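# Place four tins on the balance's two plates

## Task

Set all four tins onto the two pans of the balance so that every tin remains resting there once the robot lets go.

## Robot and tools

Robot: two arms, left_arm (left hand) and right_arm (right hand), each with a five-finger hand. Scene frame: origin at table-top height midway between the nominal bases, +z up, +x out over the table, left_arm on the +y side. Actual bases: left_arm at (+0.027, +0.527, 0), right_arm at (+0.012, -0.464, 0), each turned very slightly about z. A post stands behind the arms. Loose objects may occasionally get nudged.

Hand point: a spot 0.05 m in front of the palm and 0.15 m out from the wrist face. Its +z runs along the straight fingers (tips reach 0.06-0.07 m past it), +y points out of the palm, +x runs across the palm away from the thumb on the right hand and toward the thumb on the left hand. A wrist bracket on the little-finger side can strike things; with level fingers the wrist can sit lower than the hand point and touch the table first.

The row: every motion command is a row of 28 numbers, each in [-1, 1], covering both arms even if one is idle. Order: left_arm dx, dy, dz, rx, ry, rz; left hand thumb_turn, thumb_bend, index, middle, ring, little, force_limit, speed; then the same fourteen for right_arm and its hand. Pose numbers are offsets, not poses: they count from that arm's Hand target as it stood when the action or move began, along that arm's own base axes, with turns about the Hand target position. Scale: 1.0 = 0.6 m for dx/dy/dz and 180 degrees for the rotation vector rx, ry, rz. All six at 0 means request nothing new for that arm. Sending the same offset again moves the arm further. Commanded orientation is clipped to within 32 degrees of the measured one per step.

Hand numbers are targets (absolute positions on a -1 to +1 scale), not offsets: thumb_turn -1 beside the palm, +1 facing the fingers; thumb_bend and each finger -1 straight, +1 curled. force_limit maps -1..+1 to roughly 0..10 N at the fingertip (0..15 N for the thumb's two motors); speed rises from near zero at -1 to full at +0.48 and above. For a soft grip close at speed -0.94 or lower. With the thumb opposed, the hand wraps objects about 0.035-0.065 m thick. To leave a hand unchanged, repeat the eight numbers you last sent for it (or, before any, its hand_measured plus hand_force_limit and hand_speed). To grip harder, raise force_limit and send a target more closed than hand_measured.

Tools:
- execute_actions(actions, cameras): actions is a list of actions; each action is a list of up to 15 rows, one per 1/30 s step, the last row held through step 15. Each row is counted from the action's start pose. An empty actions list returns camera images.
- move(target, speed, blend, stop_force, zero, blocking, cameras): target is one 28-number row or a list of up to 15 rows, all offsets from the same starting Hand targets. Paths are straight lines, total at most 10 s, and ignore obstacles. speed in m/s (0.002-3.6, default 0.25; turns up to twice that in rad/s). blend in m rounds corners of a list. stop_force in N (3-120) ends an arm's path when its wrist sensor feels that much push against the motion; use it slowly (about 0.005 m/s) for touching down; it needs identical hand numbers in every target and cannot combine with blocking=false. zero (default true) rezeroes before the move. A move refuses paths bringing a wrist near its arm's first joint axis.
- wait(seconds): lets time pass, 0-3600 s.
- stop(): brakes a running move.
- zoom_image(camera, region): region [x0, y0, x1, y1] in pixels of the latest image, at most 504x504. Cameras: cam_head_left, cam_head_right, cam_high (896x504), cam_left_wrist, cam_right_wrist (672x504, fisheye).
- show_instructions(): shows the reference pages.
- zero_wrist_force(arm): arm is left_arm or right_arm.
- finished_scene(scene): ends the scene permanently; scene is 1.

Results: positions in metres, orientations as quat_wxyz, in each arm's own base frame (fixed cameras and table in scene frame). Hand target is the last commanded pose after clipping; the hand often stops a little short, and the gap can be sent as a fresh offset. hand_measured, hand_stopped_by (moving, target, force, stalled, fault) and hand_load_n list six values in motor order; a lost grip shows as hand_load_n dropping near 0. A move adds a move: line, e.g. done, off_target, moving, held or fault, plus limits such as paced or held. Wrist force/torque are given in the hand's axes, with a line for the peak since last shown.

Avoid: any tin leaving the table or being dropped even a few millimetres, releasing a moving tin, slamming or hard pressing, and bumping the balance or post hard. Faults: contact torque over limits (wrist joints 25.2 N m) or about 150 N on an arm halts it for 10 s; hot motors (85 °C) brake an arm 30-60 s; contact between the arms can fail the task. Arms are stiff, so never aim far past a firm surface. Release tins gently on the plates and check they stay before finishing.

Each tool is called after "Emit:" as name(argument=value, ...), one argument or row to a line, values as JSON.

Reference images:

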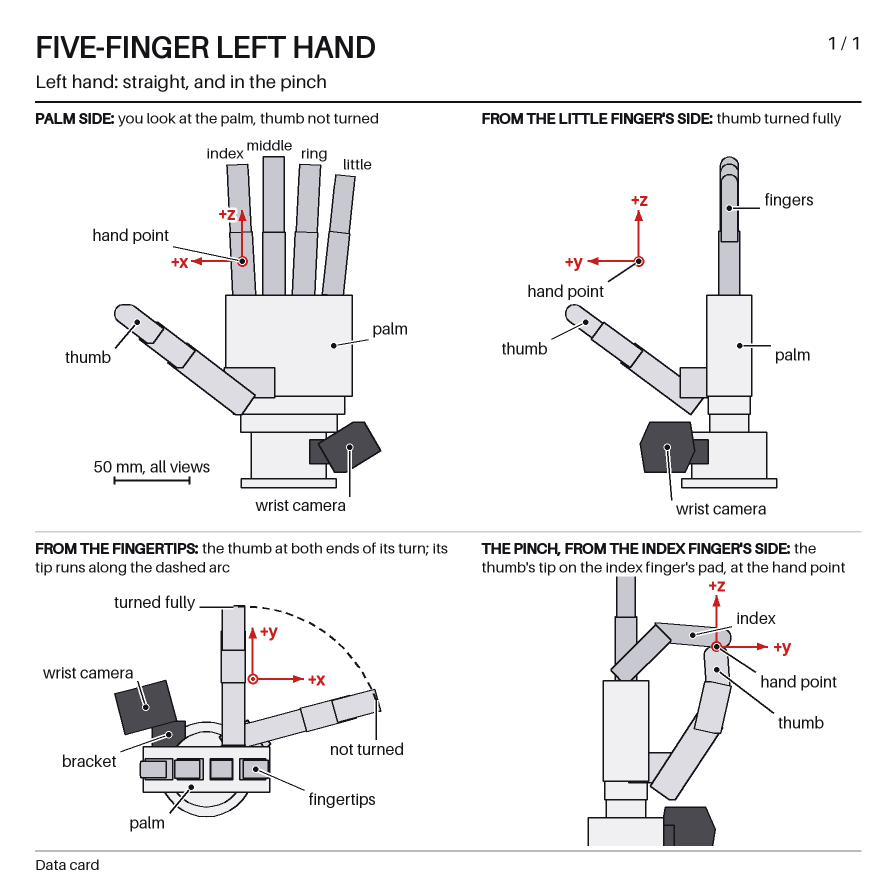

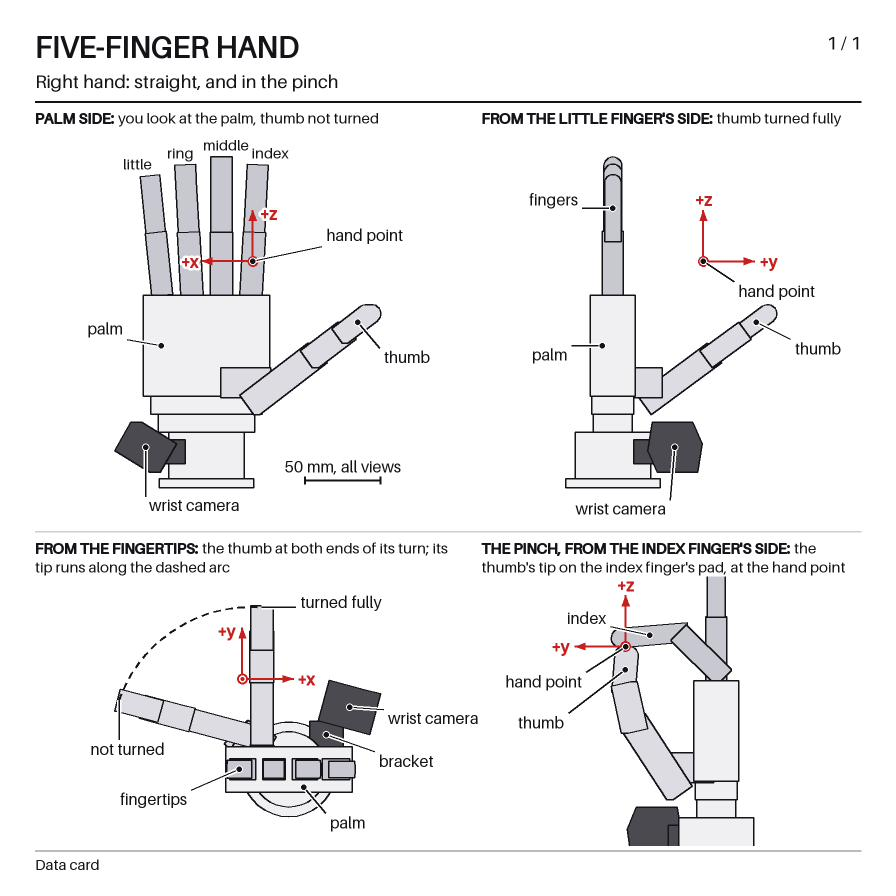

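## Session

Emit:
execute_actions(
  actions=[],
)

Scene clock: 0.00 s.
left_arm: end_effector_position=(+0.6208, -0.0971, +0.1727) hand_measured=(-1.000, -1.000, -1.000, -1.000, -1.000, -1.000) hand_load_n=(+0.0, +0.0, +0.0, +0.0, +0.0, +0.0) hand_stopped_by=(target, target, target, target, target, target) hand_force_limit=0.00 hand_speed=-0.80 end_effector_quat_wxyz=(-0.283, +0.935, -0.186, +0.103) | right_arm: end_effector_position=(+0.7357, +0.0940, +0.3872) hand_measured=(-1.000, -1.000, -1.000, -1.000, -1.000, -1.000) hand_load_n=(+0.0, +0.0, +0.0, +0.0, +0.0, +0.0) hand_stopped_by=(target, target, target, target, target, target) hand_force_limit=0.00 hand_speed=-0.80 end_effector_quat_wxyz=(-0.234, +0.549, +0.697, +0.399)
Joint positions: left_arm=[3.09 -2.203 -1.105 2.058 -2.101 1.999] | right_arm=[-0.356 -0.592 0.316 2.148 0.643 -0.743]
Joint velocities: within noise
Joint torques (N m): no reading
Wrist force (N): no reading
Wrist torque (N m): no reading
Wrist force, peak (N): no reading
Hand target: left_arm +0.6208, -0.0971, +0.1727; -0.283, +0.935, -0.186, +0.103 | right_arm +0.7357, +0.0940, +0.3872; -0.234, +0.549, +0.697, +0.399

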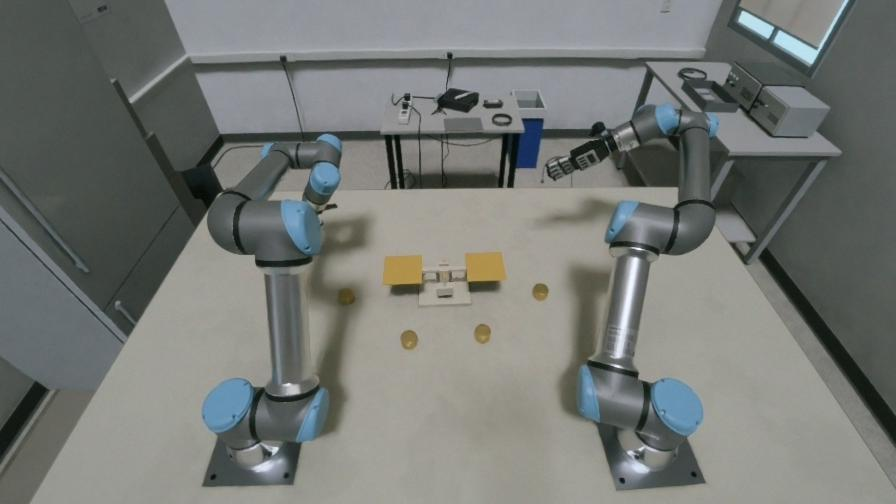

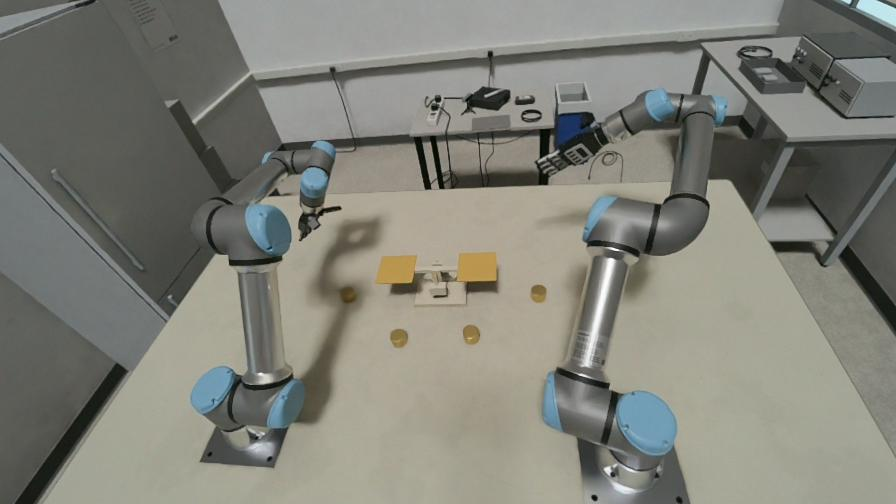

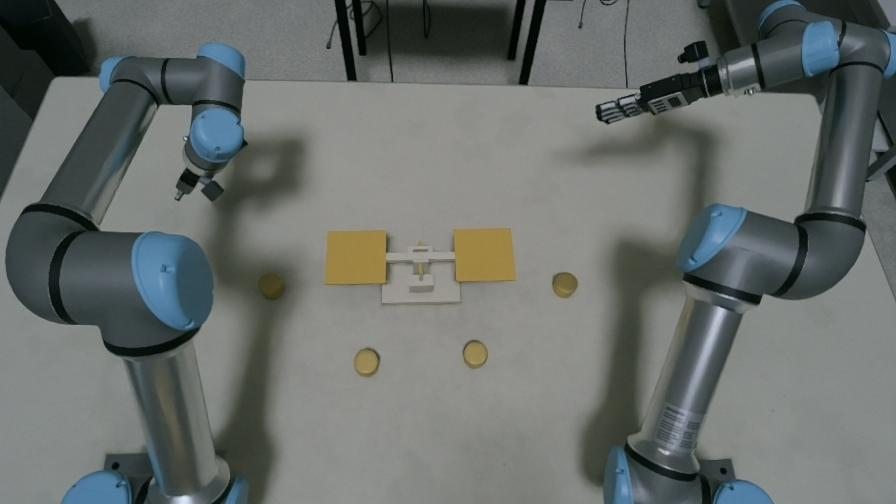

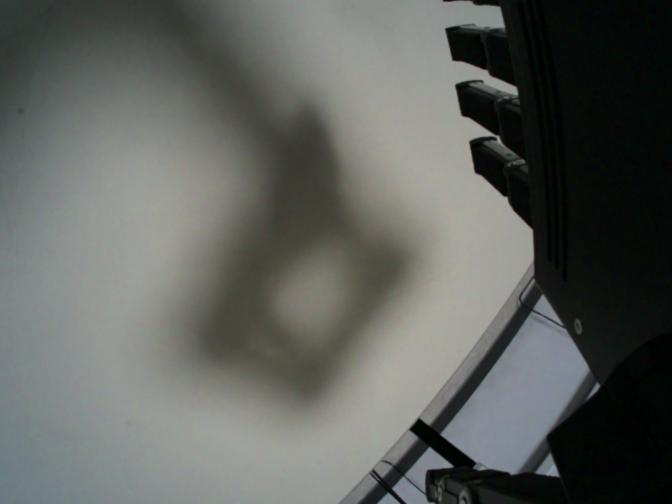

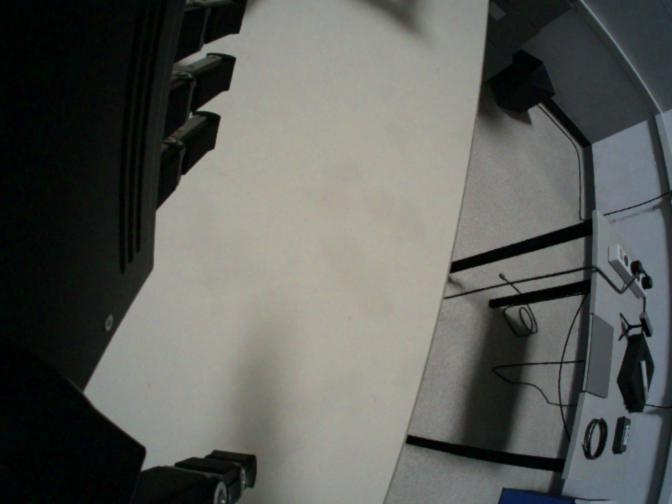

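Emit:
zoom_image(
  camera="cam_high",
  region=[240, 200, 600, 400],
)

Emit:
zoom_image(
  camera="cam_head_left",
  region=[320, 230, 570, 360],
)

Emit:
zoom_image(
  camera="cam_head_right",
  region=[320, 230, 570, 360],
)

Scaled by 1.400 from the camera's image (finer frame: 1280x720).

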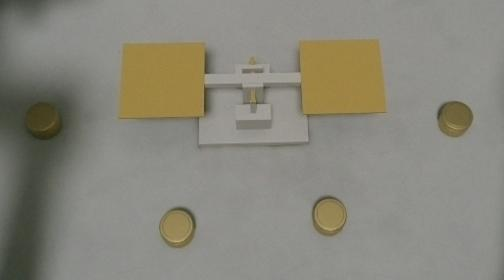

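Scaled by 2.016 from the camera's image (finer frame: 1280x720).

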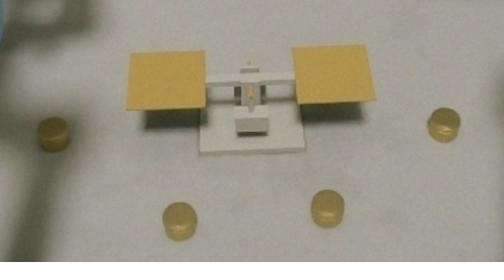

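Scaled by 2.016 from the camera's image (finer frame: 1280x720).

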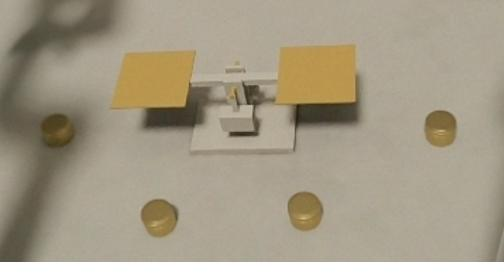

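Emit:
move(
  target=[-0.367,-0.23,0.212,0.0775,-0.0684,-0.3688,-1,-1,-1,-1,-1,-1,0,-0.8,-0.5385,0.006,-0.012,-0.1764,0.3006,-0.5254,-1,-1,-1,-1,-1,-1,0,-0.8],
  speed=0.3,
  cameras=["all"],
)

Scene clock: 9.63 s.
left_arm: end_effector_position=(+0.4006, -0.2351, +0.2999) hand_measured=(-1.000, -1.000, -1.000, -1.000, -1.000, -1.000) hand_load_n=(+0.0, +0.0, -0.5, +0.0, +0.0, +0.0) hand_stopped_by=(target, target, target, target, target, target) hand_force_limit=0.00 hand_speed=-0.80 end_effector_quat_wxyz=(-0.303, +0.627, -0.646, +0.312) | right_arm: end_effector_position=(+0.4127, +0.0976, +0.3800) hand_measured=(-1.000, -1.000, -1.000, -1.000, -1.000, -1.000) hand_load_n=(+0.0, +0.0, +0.0, +0.0, +0.0, +0.0) hand_stopped_by=(target, target, target, target, target, target) hand_force_limit=0.00 hand_speed=-0.80 end_effector_quat_wxyz=(+0.000, +1.000, +0.000, +0.000)
Joint positions: left_arm=[2.892 -1.465 -1.69 2.473 -1.742 3.004] | right_arm=[0.055 -1.168 0.971 1.768 1.572 1.626]
Joint torques (N m): left_arm=[-11.02 20.02 9.63 -1.51 2.64 1.04] | right_arm=[9.02 -44.98 -5.39 4.65 1.88 1.67]
Wrist force (N): left_arm=[0.1 0.4 0.1] | right_arm=[-1.4 -0.3 -0.5]
Wrist torque (N m): left_arm=[0.09 0.01 -0.07] | right_arm=[0.01 0.10 -0.21]
Wrist force, peak (N): left_arm=[0.8 0.0 0.4] | right_arm=[-1.5 0.0 -0.5]
Hand target: left_arm +0.4006, -0.2351, +0.2999; -0.303, +0.627, -0.646, +0.313 | right_arm +0.4126, +0.0976, +0.3800; +0.000, +1.000, +0.000, +0.000
Off the commanded pose: left_arm 0.000 m, 0 deg | right_arm 0.000 m, 0 deg.
move: done
cam_left_wrist: T_world_to_cam=[[0.58441, -0.29553, 0.75573, -0.53052], [-0.55692, -0.82343, 0.10866, -0.00437], [0.59018, -0.48438, -0.6458, -0.04022]] pos_world=[0.33134, -0.17987, 0.37543]
cam_right_wrist: T_world_to_cam=[[0.28343, -0.95788, -0.04621, -0.00244], [-0.79828, -0.26236, 0.54214, 0.14625], [-0.53143, -0.11677, -0.83902, 0.66248]] pos_world=[0.4695, 0.11339, 0.47643]

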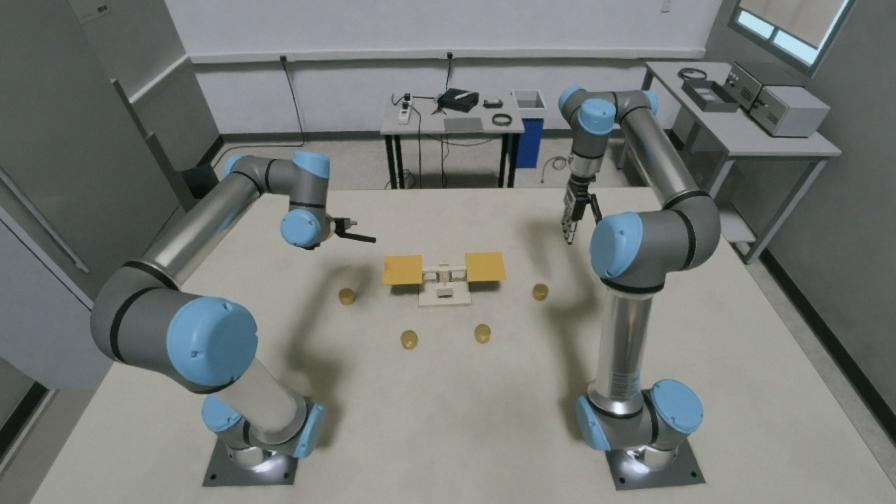

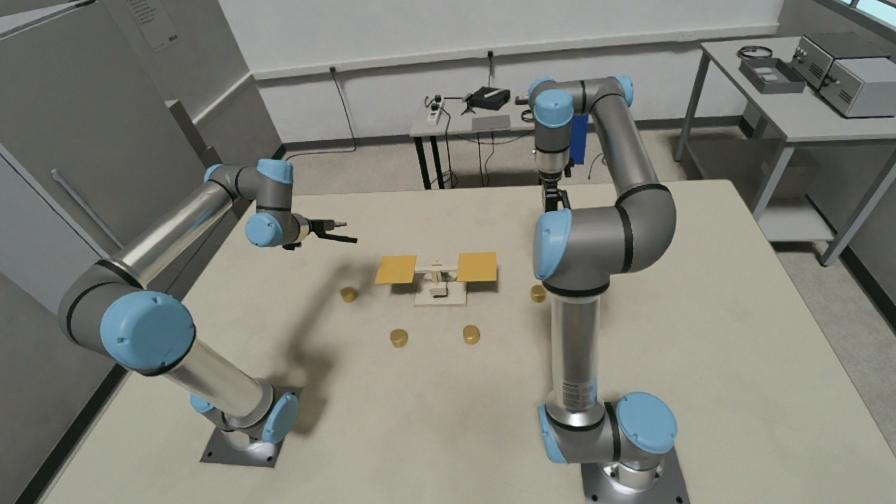

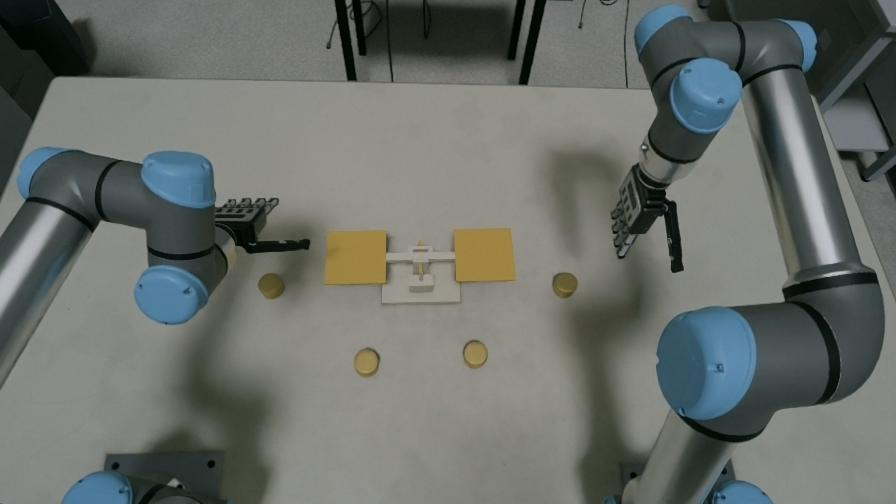

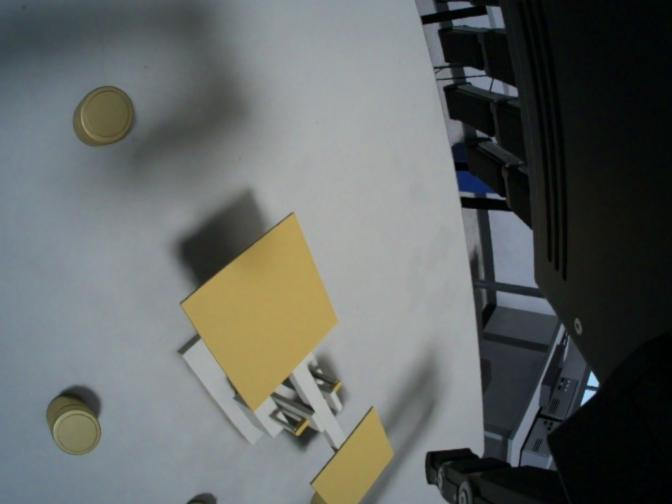

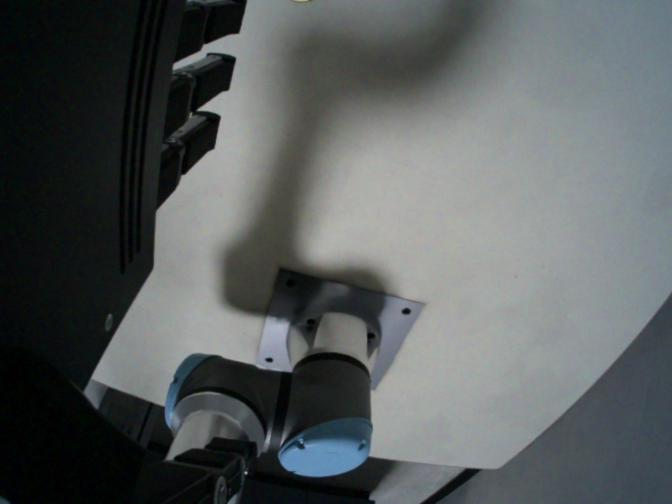

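Emit:
zoom_image(
  camera="cam_left_wrist",
  region=[170, 180, 420, 504],
)

Emit:
zoom_image(
  camera="cam_left_wrist",
  region=[230, 340, 360, 460],
)

Scaled by 1.556 from the camera's image (finer frame: 960x720).

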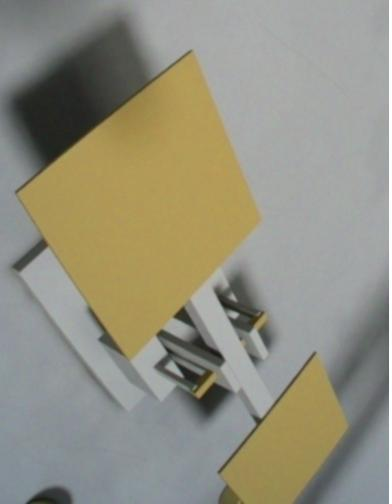

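Scaled by 3.877 from the camera's image (finer frame: 960x720).

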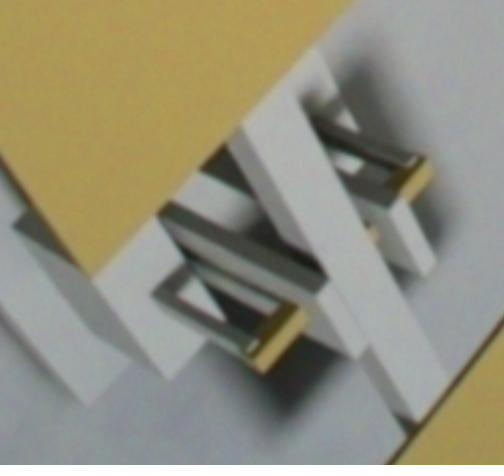

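Emit:
move(
  target=[0.0937,0.082,-0.167,0,0,0,1,-0.7,-0.6,-0.6,1,1,0,-0.3,0.1362,0.1567,-0.3,0.2205,-0.2296,-0.4747,1,-0.7,-0.6,-0.6,1,1,0,-0.3],
  speed=0.3,
  cameras=["all"],
)

Scene clock: 15.13 s.
left_arm: end_effector_position=(+0.4568, -0.1859, +0.1998) hand_measured=(+1.000, -0.700, -0.600, -0.600, +1.000, +1.000) hand_load_n=(+0.0, +0.0, +0.0, +0.0, +0.0, +0.0) hand_stopped_by=(target, target, target, target, target, target) hand_force_limit=0.00 hand_speed=-0.30 end_effector_quat_wxyz=(-0.303, +0.627, -0.646, +0.313) | right_arm: end_effector_position=(+0.4943, +0.1916, +0.2001) hand_measured=(+1.000, -0.700, -0.600, -0.600, +1.000, +1.000) hand_load_n=(+0.0, +0.0, +0.0, +0.0, +0.0, +0.0) hand_stopped_by=(target, target, target, target, target, target) hand_force_limit=0.00 hand_speed=-0.30 end_effector_quat_wxyz=(-0.302, +0.623, -0.650, +0.314)
Joint positions: left_arm=[3.086 -1.551 -1.867 2.748 -1.591 3.125] | right_arm=[0.099 -1.491 1.763 0.403 1.679 3.229]
Joint torques (N m): left_arm=[8.97 9.41 8.67 1.22 2.91 1.13] | right_arm=[8.65 -18.52 -6.8 -1.49 1.86 2.04]
Wrist force (N): left_arm=[-0.2 0.4 0.0] | right_arm=[-0.5 0.2 0.1]
Wrist torque (N m): left_arm=[0.08 0.05 -0.11] | right_arm=[0.22 -0.06 -0.23]
Wrist force, peak (N): left_arm=[0.5 0.4 0.5] | right_arm=[-1.5 0.3 -0.7]
Hand target: left_arm +0.4568, -0.1859, +0.1997; -0.303, +0.627, -0.646, +0.313 | right_arm +0.4943, +0.1917, +0.2000; -0.302, +0.623, -0.650, +0.314
Off the commanded pose: left_arm 0.000 m, 0 deg | right_arm 0.000 m, 0 deg.
move: done
cam_left_wrist: T_world_to_cam=[[0.58434, -0.29567, 0.75573, -0.47316], [-0.55709, -0.82332, 0.10864, 0.0784], [0.59008, -0.48449, -0.64581, -0.11418]] pos_world=[0.38754, -0.13067, 0.27533]
cam_right_wrist: T_world_to_cam=[[-0.56948, -0.26003, -0.7798, 0.49079], [-0.55493, 0.82147, 0.13133, 0.08788], [0.60642, 0.50752, -0.6121, -0.16162]] pos_world=[0.42627, 0.13745, 0.27225]

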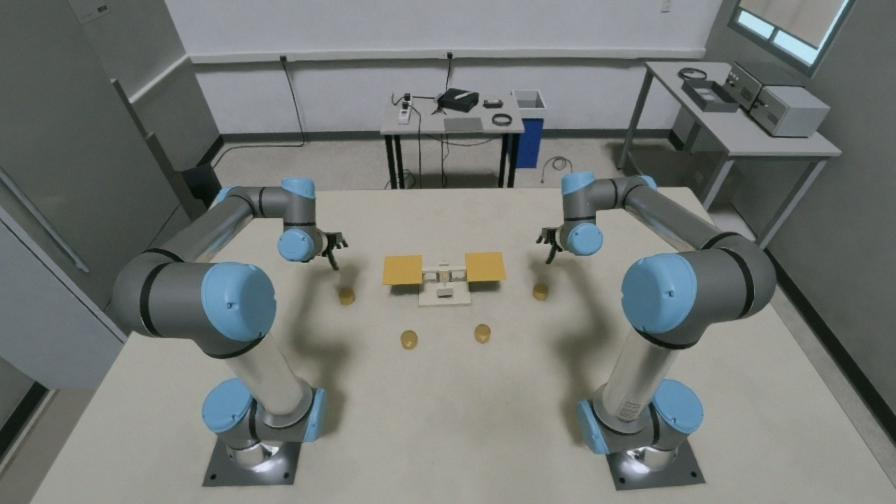

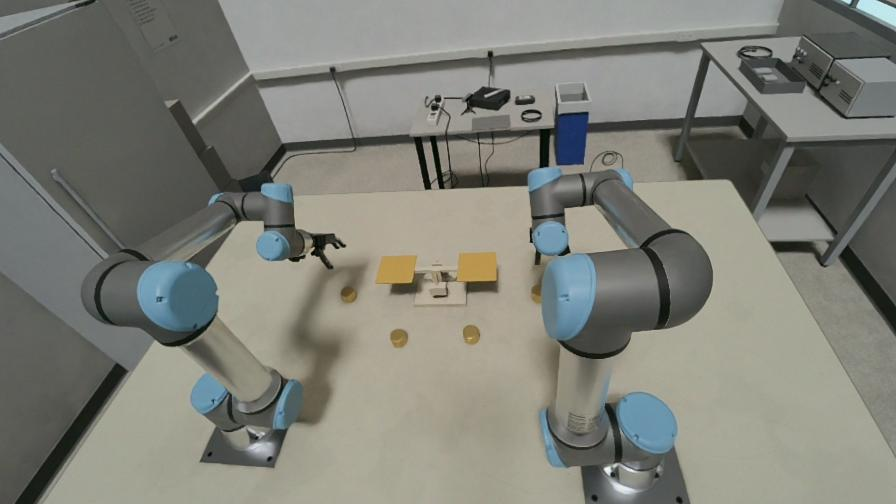

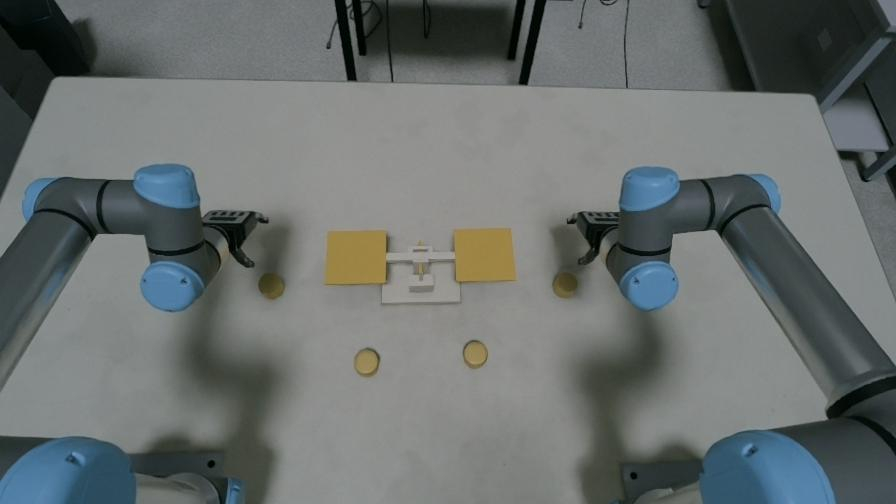

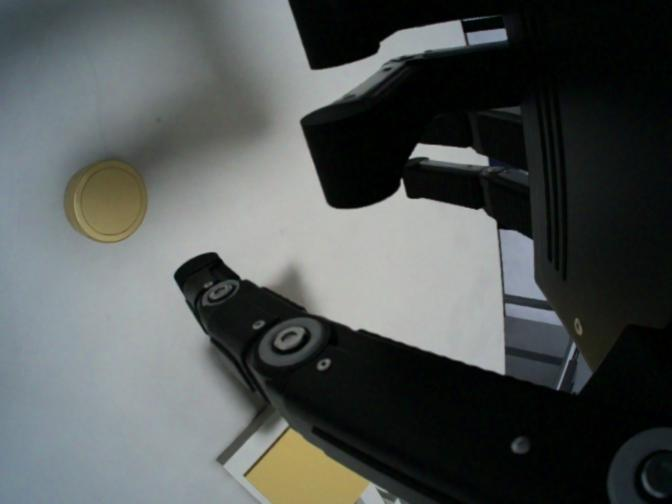

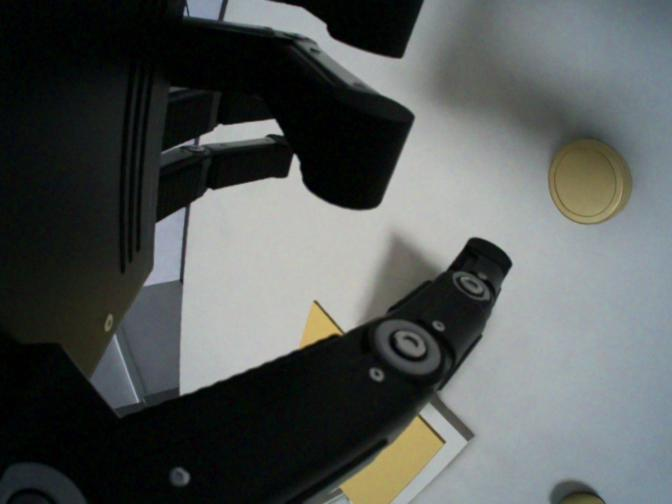

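Emit:
move(
  target=[0.012,0.0015,-0.1833,0,0,0,1,-0.7,-0.6,-0.6,1,1,0,-0.3,0.0087,-0.016,-0.1833,0,0,0,1,-0.7,-0.6,-0.6,1,1,0,-0.3],
  speed=0.2,
  cameras=["all"],
)

Scene clock: 17.13 s.
left_arm: end_effector_position=(+0.4640, -0.1850, +0.0899) hand_measured=(+1.000, -0.700, -0.600, -0.600, +1.000, +1.000) hand_load_n=(+0.0, +0.0, +0.0, +0.0, +0.5, +0.0) hand_stopped_by=(target, target, target, target, target, target) hand_force_limit=0.00 hand_speed=-0.30 end_effector_quat_wxyz=(-0.303, +0.627, -0.646, +0.313) end_effector_velocity=(+0.001, -0.001, +0.000) end_effector_angular_velocity=(-0.001, -0.004, -0.001) | right_arm: end_effector_position=(+0.4995, +0.1821, +0.0902) hand_measured=(+1.000, -0.700, -0.600, -0.600, +1.000, +1.000) hand_load_n=(+0.0, +0.0, +0.0, +0.0, +0.0, +0.0) hand_stopped_by=(target, target, target, target, target, target) hand_force_limit=0.00 hand_speed=-0.30 end_effector_quat_wxyz=(-0.302, +0.623, -0.650, +0.314)
Joint positions: left_arm=[3.09 -1.682 -2.038 3.05 -1.588 3.128] | right_arm=[0.07 -1.381 1.943 0.111 1.657 3.212]
Joint velocities: left_arm=[0 -0.001 -0.001 0.005 0.002 0] | right_arm=[within noise]
Joint torques (N m): left_arm=[-10.83 12.72 5.38 1.27 -1.43 -1.44] | right_arm=[-5.53 -21.03 -4.42 -1.62 -1.47 -1.54]
Wrist force (N): left_arm=[0.0 0.2 0.2] | right_arm=[-0.2 0.1 -0.2]
Wrist torque (N m): left_arm=[0.04 0.03 -0.03] | right_arm=[0.22 -0.09 -0.06]
Wrist force, peak (N): left_arm=[0.3 1.1 0.6] | right_arm=[-0.9 -0.6 -0.9]
Hand target: left_arm +0.4640, -0.1850, +0.0898; -0.303, +0.627, -0.646, +0.313 | right_arm +0.4995, +0.1821, +0.0900; -0.302, +0.623, -0.650, +0.314
Off the commanded pose: left_arm 0.000 m, 0 deg | right_arm 0.000 m, 0 deg.
move: done
cam_left_wrist: T_world_to_cam=[[0.5844, -0.29562, 0.7557, -0.394], [-0.55712, -0.82327, 0.10879, 0.09503], [0.58999, -0.48459, -0.64582, -0.18888]] pos_world=[0.39464, -0.12977, 0.16543]
cam_right_wrist: T_world_to_cam=[[-0.56956, -0.25982, -0.7798, 0.40543], [-0.55463, 0.82167, 0.13134, 0.11289], [0.60661, 0.50731, -0.61209, -0.22723]] pos_world=[0.43137, 0.12785, 0.16225]

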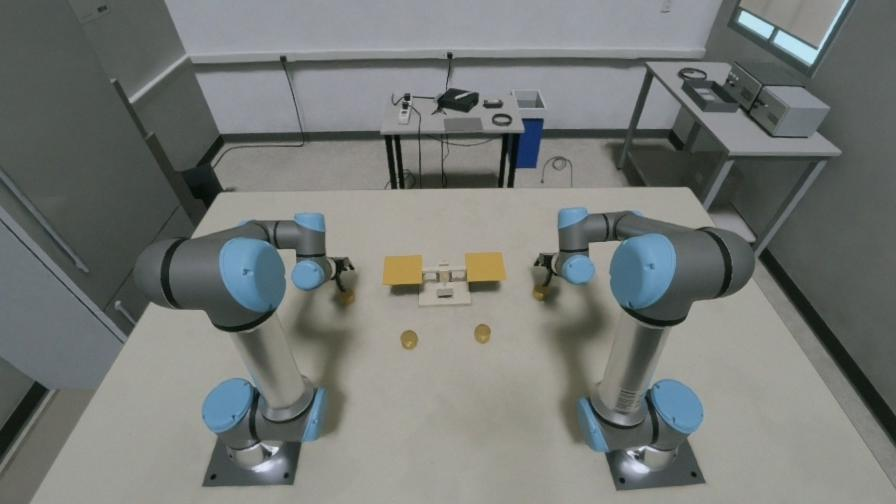

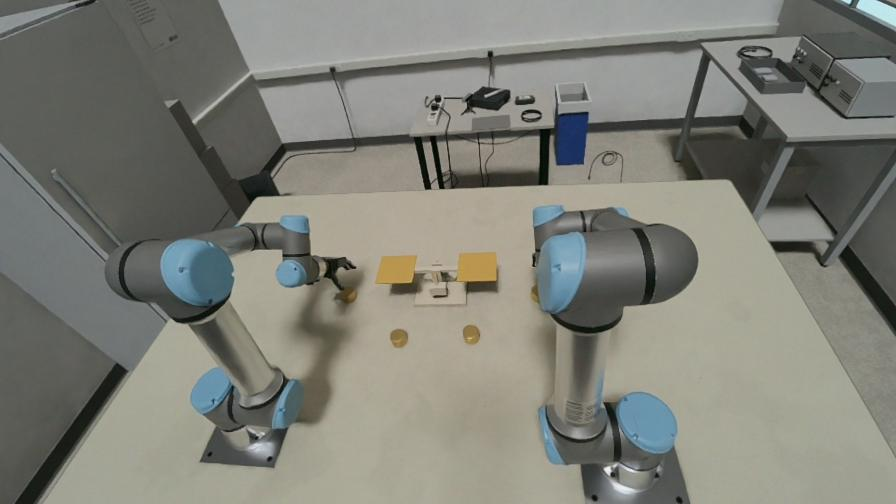

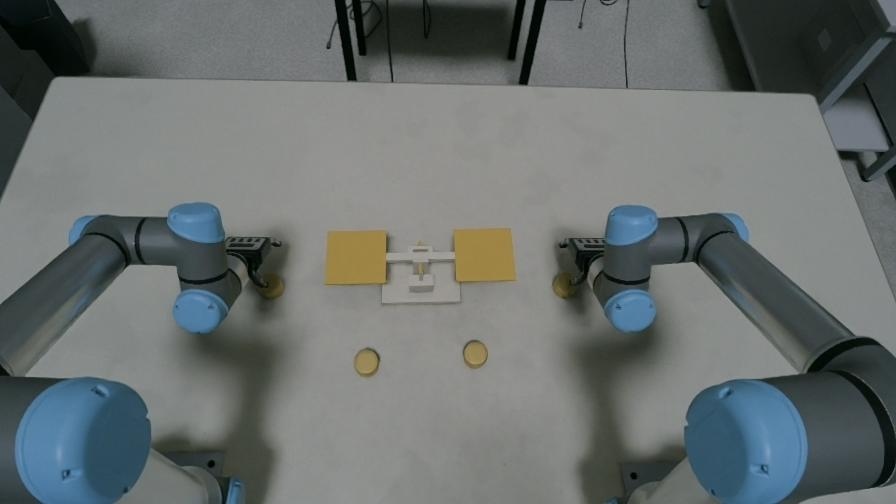

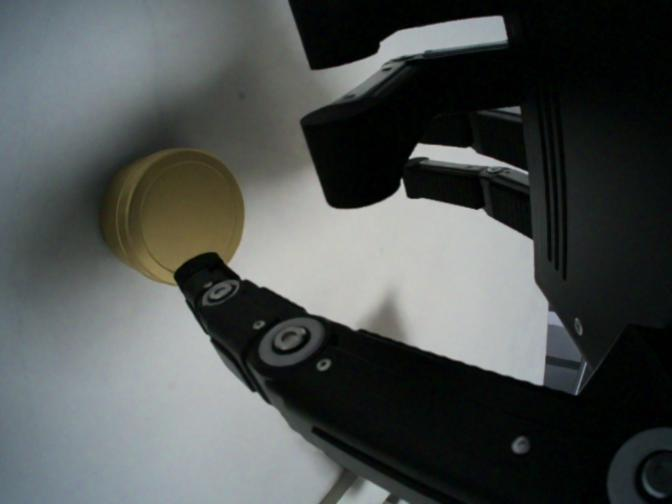

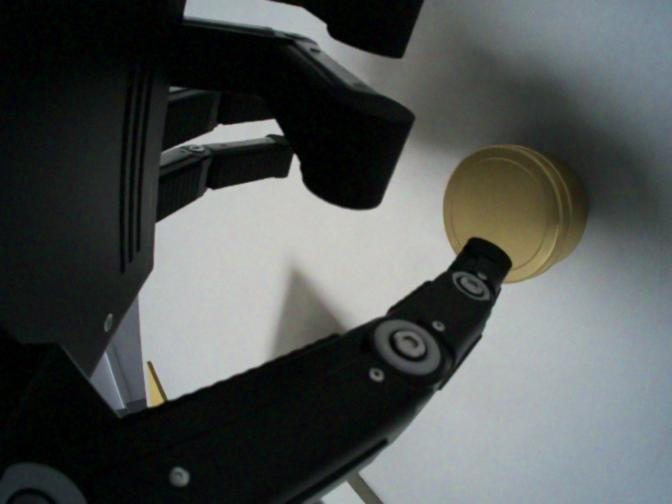

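Emit:
move(
  target=[
    [-0.0127,-0.0017,0,0,0,0,1,-1,-0.6,-0.6,1,1,0,-0.3,-0.0117,0.0023,0,0,0,0,1,-1,-0.6,-0.6,1,1,0,-0.3],
    [-0.0127,-0.0017,-0.075,0,0,0,1,-1,-0.6,-0.6,1,1,0,-0.3,-0.0117,0.0023,-0.075,0,0,0,1,-1,-0.6,-0.6,1,1,0,-0.3],
  ],
  speed=0.1,
  cameras=["all"],
)

Scene clock: 20.60 s.
left_arm: end_effector_position=(+0.4564, -0.1860, +0.0449) hand_measured=(+1.000, -1.000, -0.600, -0.600, +1.000, +1.000) hand_load_n=(+0.0, +0.0, +0.0, +0.0, +0.0, +0.0) hand_stopped_by=(target, target, target, target, target, target) hand_force_limit=0.00 hand_speed=-0.30 end_effector_quat_wxyz=(-0.303, +0.627, -0.646, +0.313) | right_arm: end_effector_position=(+0.4925, +0.1834, +0.0451) hand_measured=(+1.000, -1.000, -0.600, -0.600, +1.000, +1.000) hand_load_n=(+0.0, +0.0, +0.0, +0.0, +0.0, +0.0) hand_stopped_by=(target, target, target, target, target, target) hand_force_limit=0.00 hand_speed=-0.30 end_effector_quat_wxyz=(-0.302, +0.623, -0.650, +0.314)
Joint positions: left_arm=[3.085 -1.739 -2.113 3.182 -1.591 3.125] | right_arm=[0.076 -1.326 2.014 -0.015 1.662 3.215]
Joint torques (N m): left_arm=[-10.89 12.38 4.16 1.2 -2.16 -1.42] | right_arm=[8.71 -21.45 -3.56 -1.79 1.87 1.75]
Wrist force (N): left_arm=[0.3 0.4 -0.1] | right_arm=[-0.8 -0.1 -0.1]
Wrist torque (N m): left_arm=[0.10 -0.02 0.12] | right_arm=[0.17 -0.02 -0.25]
Wrist force, peak (N): left_arm=[0.2 0.8 0.2] | right_arm=[-0.9 0.3 0.2]
Hand target: left_arm +0.4564, -0.1860, +0.0448; -0.303, +0.627, -0.646, +0.313 | right_arm +0.4925, +0.1834, +0.0450; -0.302, +0.623, -0.650, +0.314
Off the commanded pose: left_arm 0.000 m, 0 deg | right_arm 0.000 m, 0 deg.
move: done
cam_left_wrist: T_world_to_cam=[[0.58438, -0.29562, 0.75572, -0.3559], [-0.55705, -0.82334, 0.10868, 0.0949], [0.59008, -0.48449, -0.64581, -0.21403]] pos_world=[0.38714, -0.13077, 0.12043]
cam_right_wrist: T_world_to_cam=[[-0.56952, -0.25988, -0.77981, 0.36671], [-0.55468, 0.82164, 0.13128, 0.1138], [0.60661, 0.50731, -0.61209, -0.25123]] pos_world=[0.42437, 0.12925, 0.11725]

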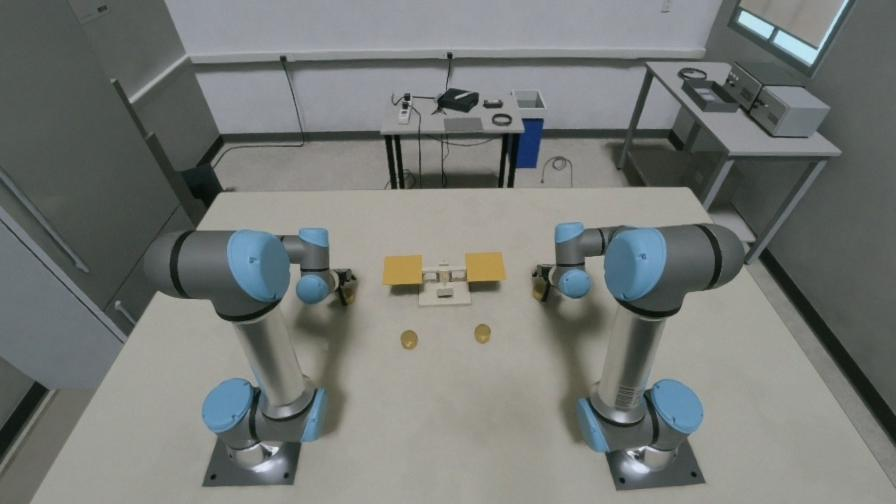

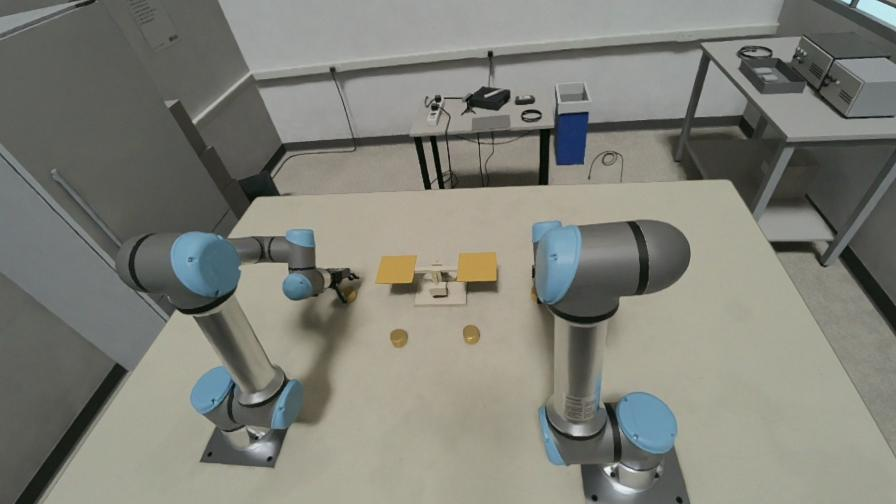

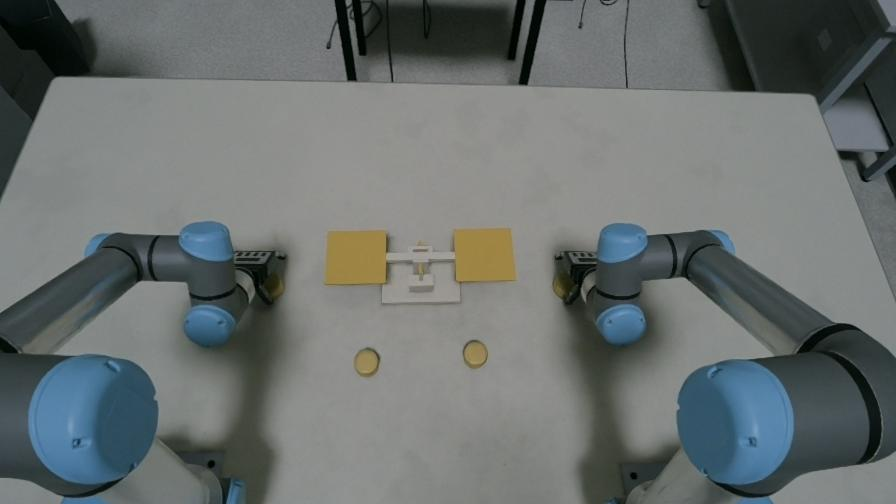

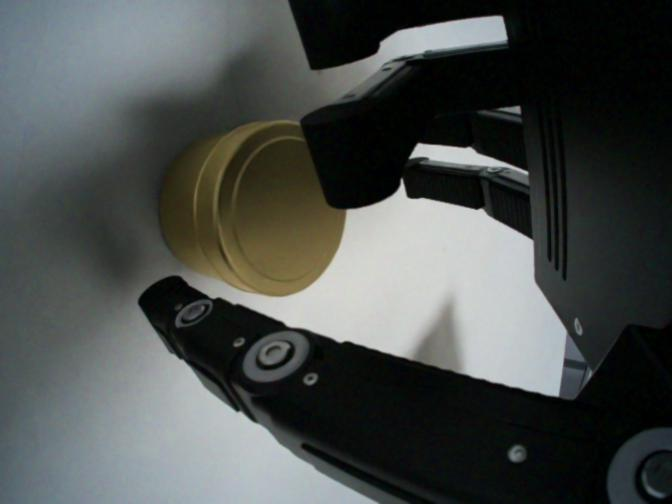

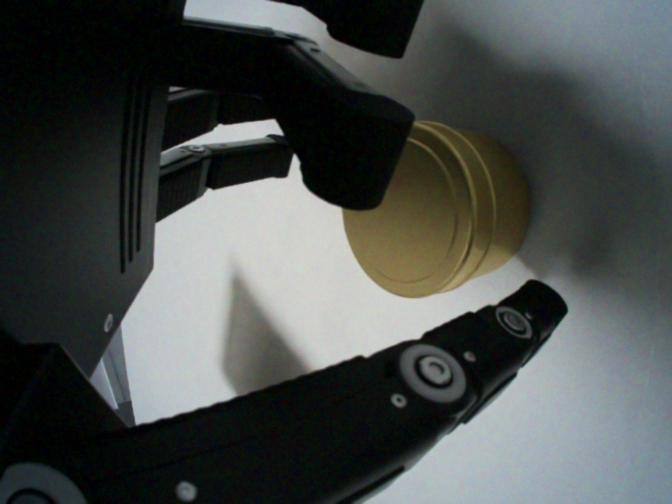

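Emit:
move(
  target=[0,0,-0.0275,0,0,0,1,-1,-0.6,-0.6,1,1,0,-0.3,0,0.0015,-0.0275,0,0,0,1,-1,-0.6,-0.6,1,1,0,-0.3],
  speed=0.03,
  stop_force=8,
  cameras=["cam_left_wrist","cam_right_wrist"],
)

Emit:
zoom_image(
  camera="cam_left_wrist",
  region=[100, 60, 500, 360],
)

Scene clock: 23.07 s.
left_arm: end_effector_position=(+0.4564, -0.1860, +0.0283) hand_measured=(+1.000, -1.000, -0.600, -0.600, +1.000, +1.000) hand_load_n=(+0.0, +0.0, +0.0, +0.0, +0.0, +0.0) hand_stopped_by=(target, target, target, target, target, target) hand_force_limit=0.00 hand_speed=-0.30 end_effector_quat_wxyz=(-0.303, +0.627, -0.646, +0.313) | right_arm: end_effector_position=(+0.4925, +0.1843, +0.0285) hand_measured=(+1.000, -1.000, -0.600, -0.600, +1.000, +1.000) hand_load_n=(+0.0, +0.0, +0.0, +0.0, +0.5, +0.0) hand_stopped_by=(target, target, target, target, target, target) hand_force_limit=0.00 hand_speed=-0.30 end_effector_quat_wxyz=(-0.302, +0.623, -0.650, +0.314)
Joint positions: left_arm=[3.085 -1.77 -2.131 3.231 -1.591 3.125] | right_arm=[0.078 -1.297 2.03 -0.06 1.664 3.217]
Joint torques (N m): left_arm=[-7.26 13.23 4.38 1.12 -2.39 -0.4] | right_arm=[8.28 -21.84 -1.93 -1.77 1.86 1.78]
Wrist force (N): left_arm=[0.1 0.6 0.3] | right_arm=[-0.5 0.0 0.0]
Wrist torque (N m): left_arm=[0.10 0.01 0.11] | right_arm=[0.19 -0.06 -0.23]
Wrist force, peak (N): left_arm=[-0.1 0.4 0.6] | right_arm=[-0.9 0.0 0.3]
Hand target: left_arm +0.4564, -0.1860, +0.0283; -0.303, +0.627, -0.646, +0.313 | right_arm +0.4925, +0.1843, +0.0285; -0.302, +0.623, -0.650, +0.314
Off the commanded pose: left_arm 0.000 m, 0 deg | right_arm 0.000 m, 0 deg.
move: done
cam_left_wrist: T_world_to_cam=[[0.58434, -0.29567, 0.75573, -0.34335], [-0.55709, -0.82332, 0.10864, 0.09673], [0.59008, -0.48449, -0.64581, -0.22475]] pos_world=[0.38714, -0.13077, 0.10383]
cam_right_wrist: T_world_to_cam=[[-0.5695, -0.2598, -0.77985, 0.35398], [-0.55465, 0.82165, 0.13133, 0.11522], [0.60665, 0.50734, -0.61203, -0.26188]] pos_world=[0.42437, 0.13015, 0.10065]

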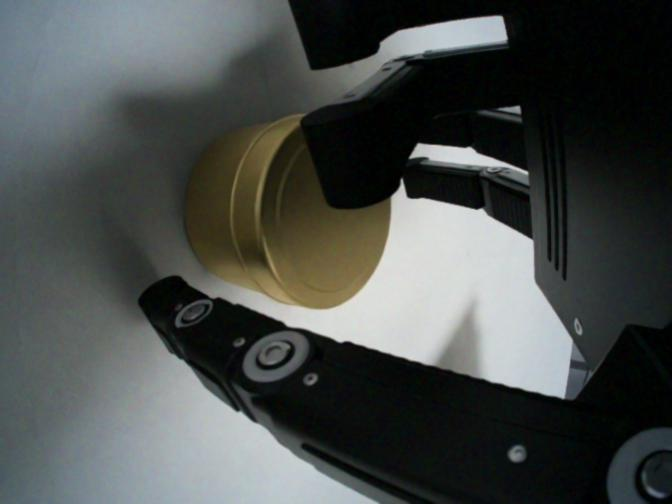

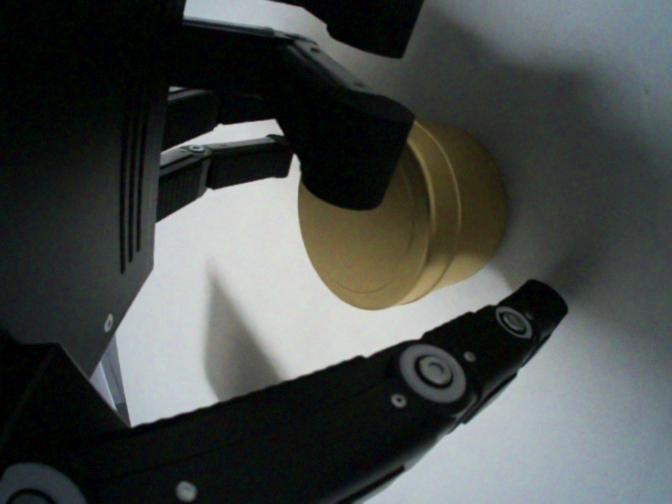

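Scaled by 1.260 from the camera's image (finer frame: 960x720).

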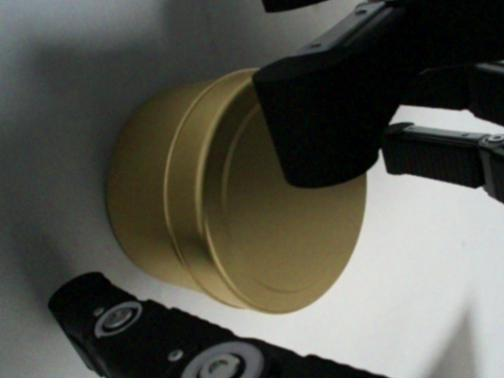

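Emit:
move(
  target=[0,0,0,0,0,0,1,-0.75,-0.6,-0.6,1,1,-0.6,-0.8,0,0,0,0,0,0,1,-0.75,-0.6,-0.6,1,1,-0.6,-0.8],
  cameras=["cam_left_wrist","cam_right_wrist"],
)

Scene clock: 24.50 s.
left_arm: end_effector_position=(+0.4564, -0.1860, +0.0283) hand_measured=(+1.000, -0.750, -0.600, -0.600, +1.000, +1.000) hand_load_n=(+0.5, +0.0, +0.0, +0.0, +0.5, +0.0) hand_stopped_by=(target, target, target, target, target, target) hand_force_limit=-0.60 hand_speed=-0.80 end_effector_quat_wxyz=(-0.303, +0.627, -0.646, +0.313) | right_arm: end_effector_position=(+0.4925, +0.1843, +0.0285) hand_measured=(+1.000, -0.750, -0.600, -0.600, +1.000, +1.000) hand_load_n=(+0.0, +0.0, +0.0, +0.0, +0.0, +0.0) hand_stopped_by=(target, target, target, target, target, target) hand_force_limit=-0.60 hand_speed=-0.80 end_effector_quat_wxyz=(-0.302, +0.623, -0.650, +0.314)
Joint positions: left_arm=[3.085 -1.77 -2.131 3.231 -1.591 3.125] | right_arm=[0.078 -1.297 2.03 -0.06 1.664 3.217]
Joint torques (N m): left_arm=[-6.54 13.43 4.29 1.17 -2.44 -0.54] | right_arm=[9.14 -22.52 -2.73 -1.66 1.89 1.9]
Wrist force (N): left_arm=[0.0 0.3 0.2] | right_arm=[-0.7 0.2 0.1]
Wrist torque (N m): left_arm=[0.07 0.02 0.11] | right_arm=[0.21 -0.05 -0.24]
Wrist force, peak (N): left_arm=[0.2 0.8 0.2] | right_arm=[-0.9 0.2 0.2]
Hand target: left_arm +0.4564, -0.1860, +0.0283; -0.303, +0.627, -0.646, +0.313 | right_arm +0.4925, +0.1843, +0.0285; -0.302, +0.623, -0.650, +0.314
Off the commanded pose: left_arm 0.000 m, 0 deg | right_arm 0.000 m, 0 deg.
move: done
cam_left_wrist: T_world_to_cam=[[0.58434, -0.29567, 0.75573, -0.34335], [-0.55709, -0.82332, 0.10864, 0.09673], [0.59008, -0.48449, -0.64581, -0.22475]] pos_world=[0.38714, -0.13077, 0.10383]
cam_right_wrist: T_world_to_cam=[[-0.5695, -0.2598, -0.77985, 0.35398], [-0.55465, 0.82165, 0.13133, 0.11522], [0.60665, 0.50734, -0.61203, -0.26188]] pos_world=[0.42437, 0.13015, 0.10065]

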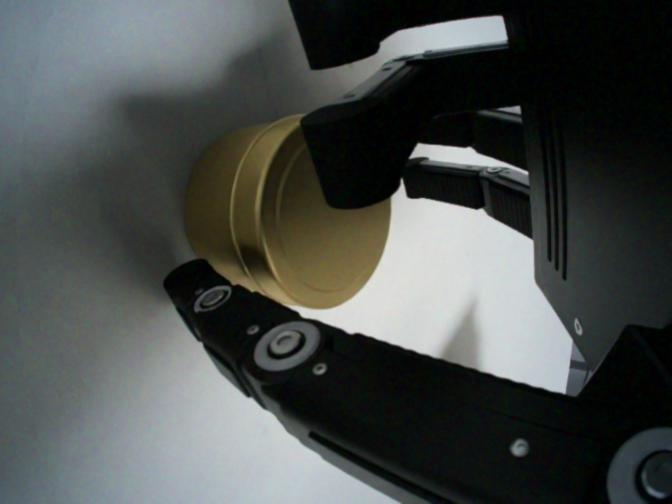

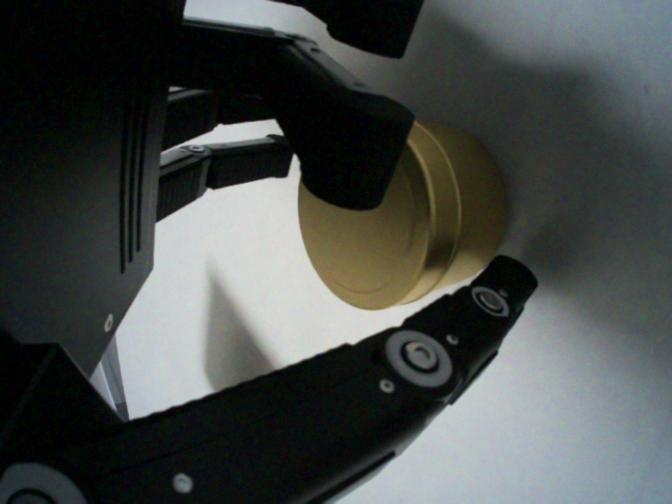

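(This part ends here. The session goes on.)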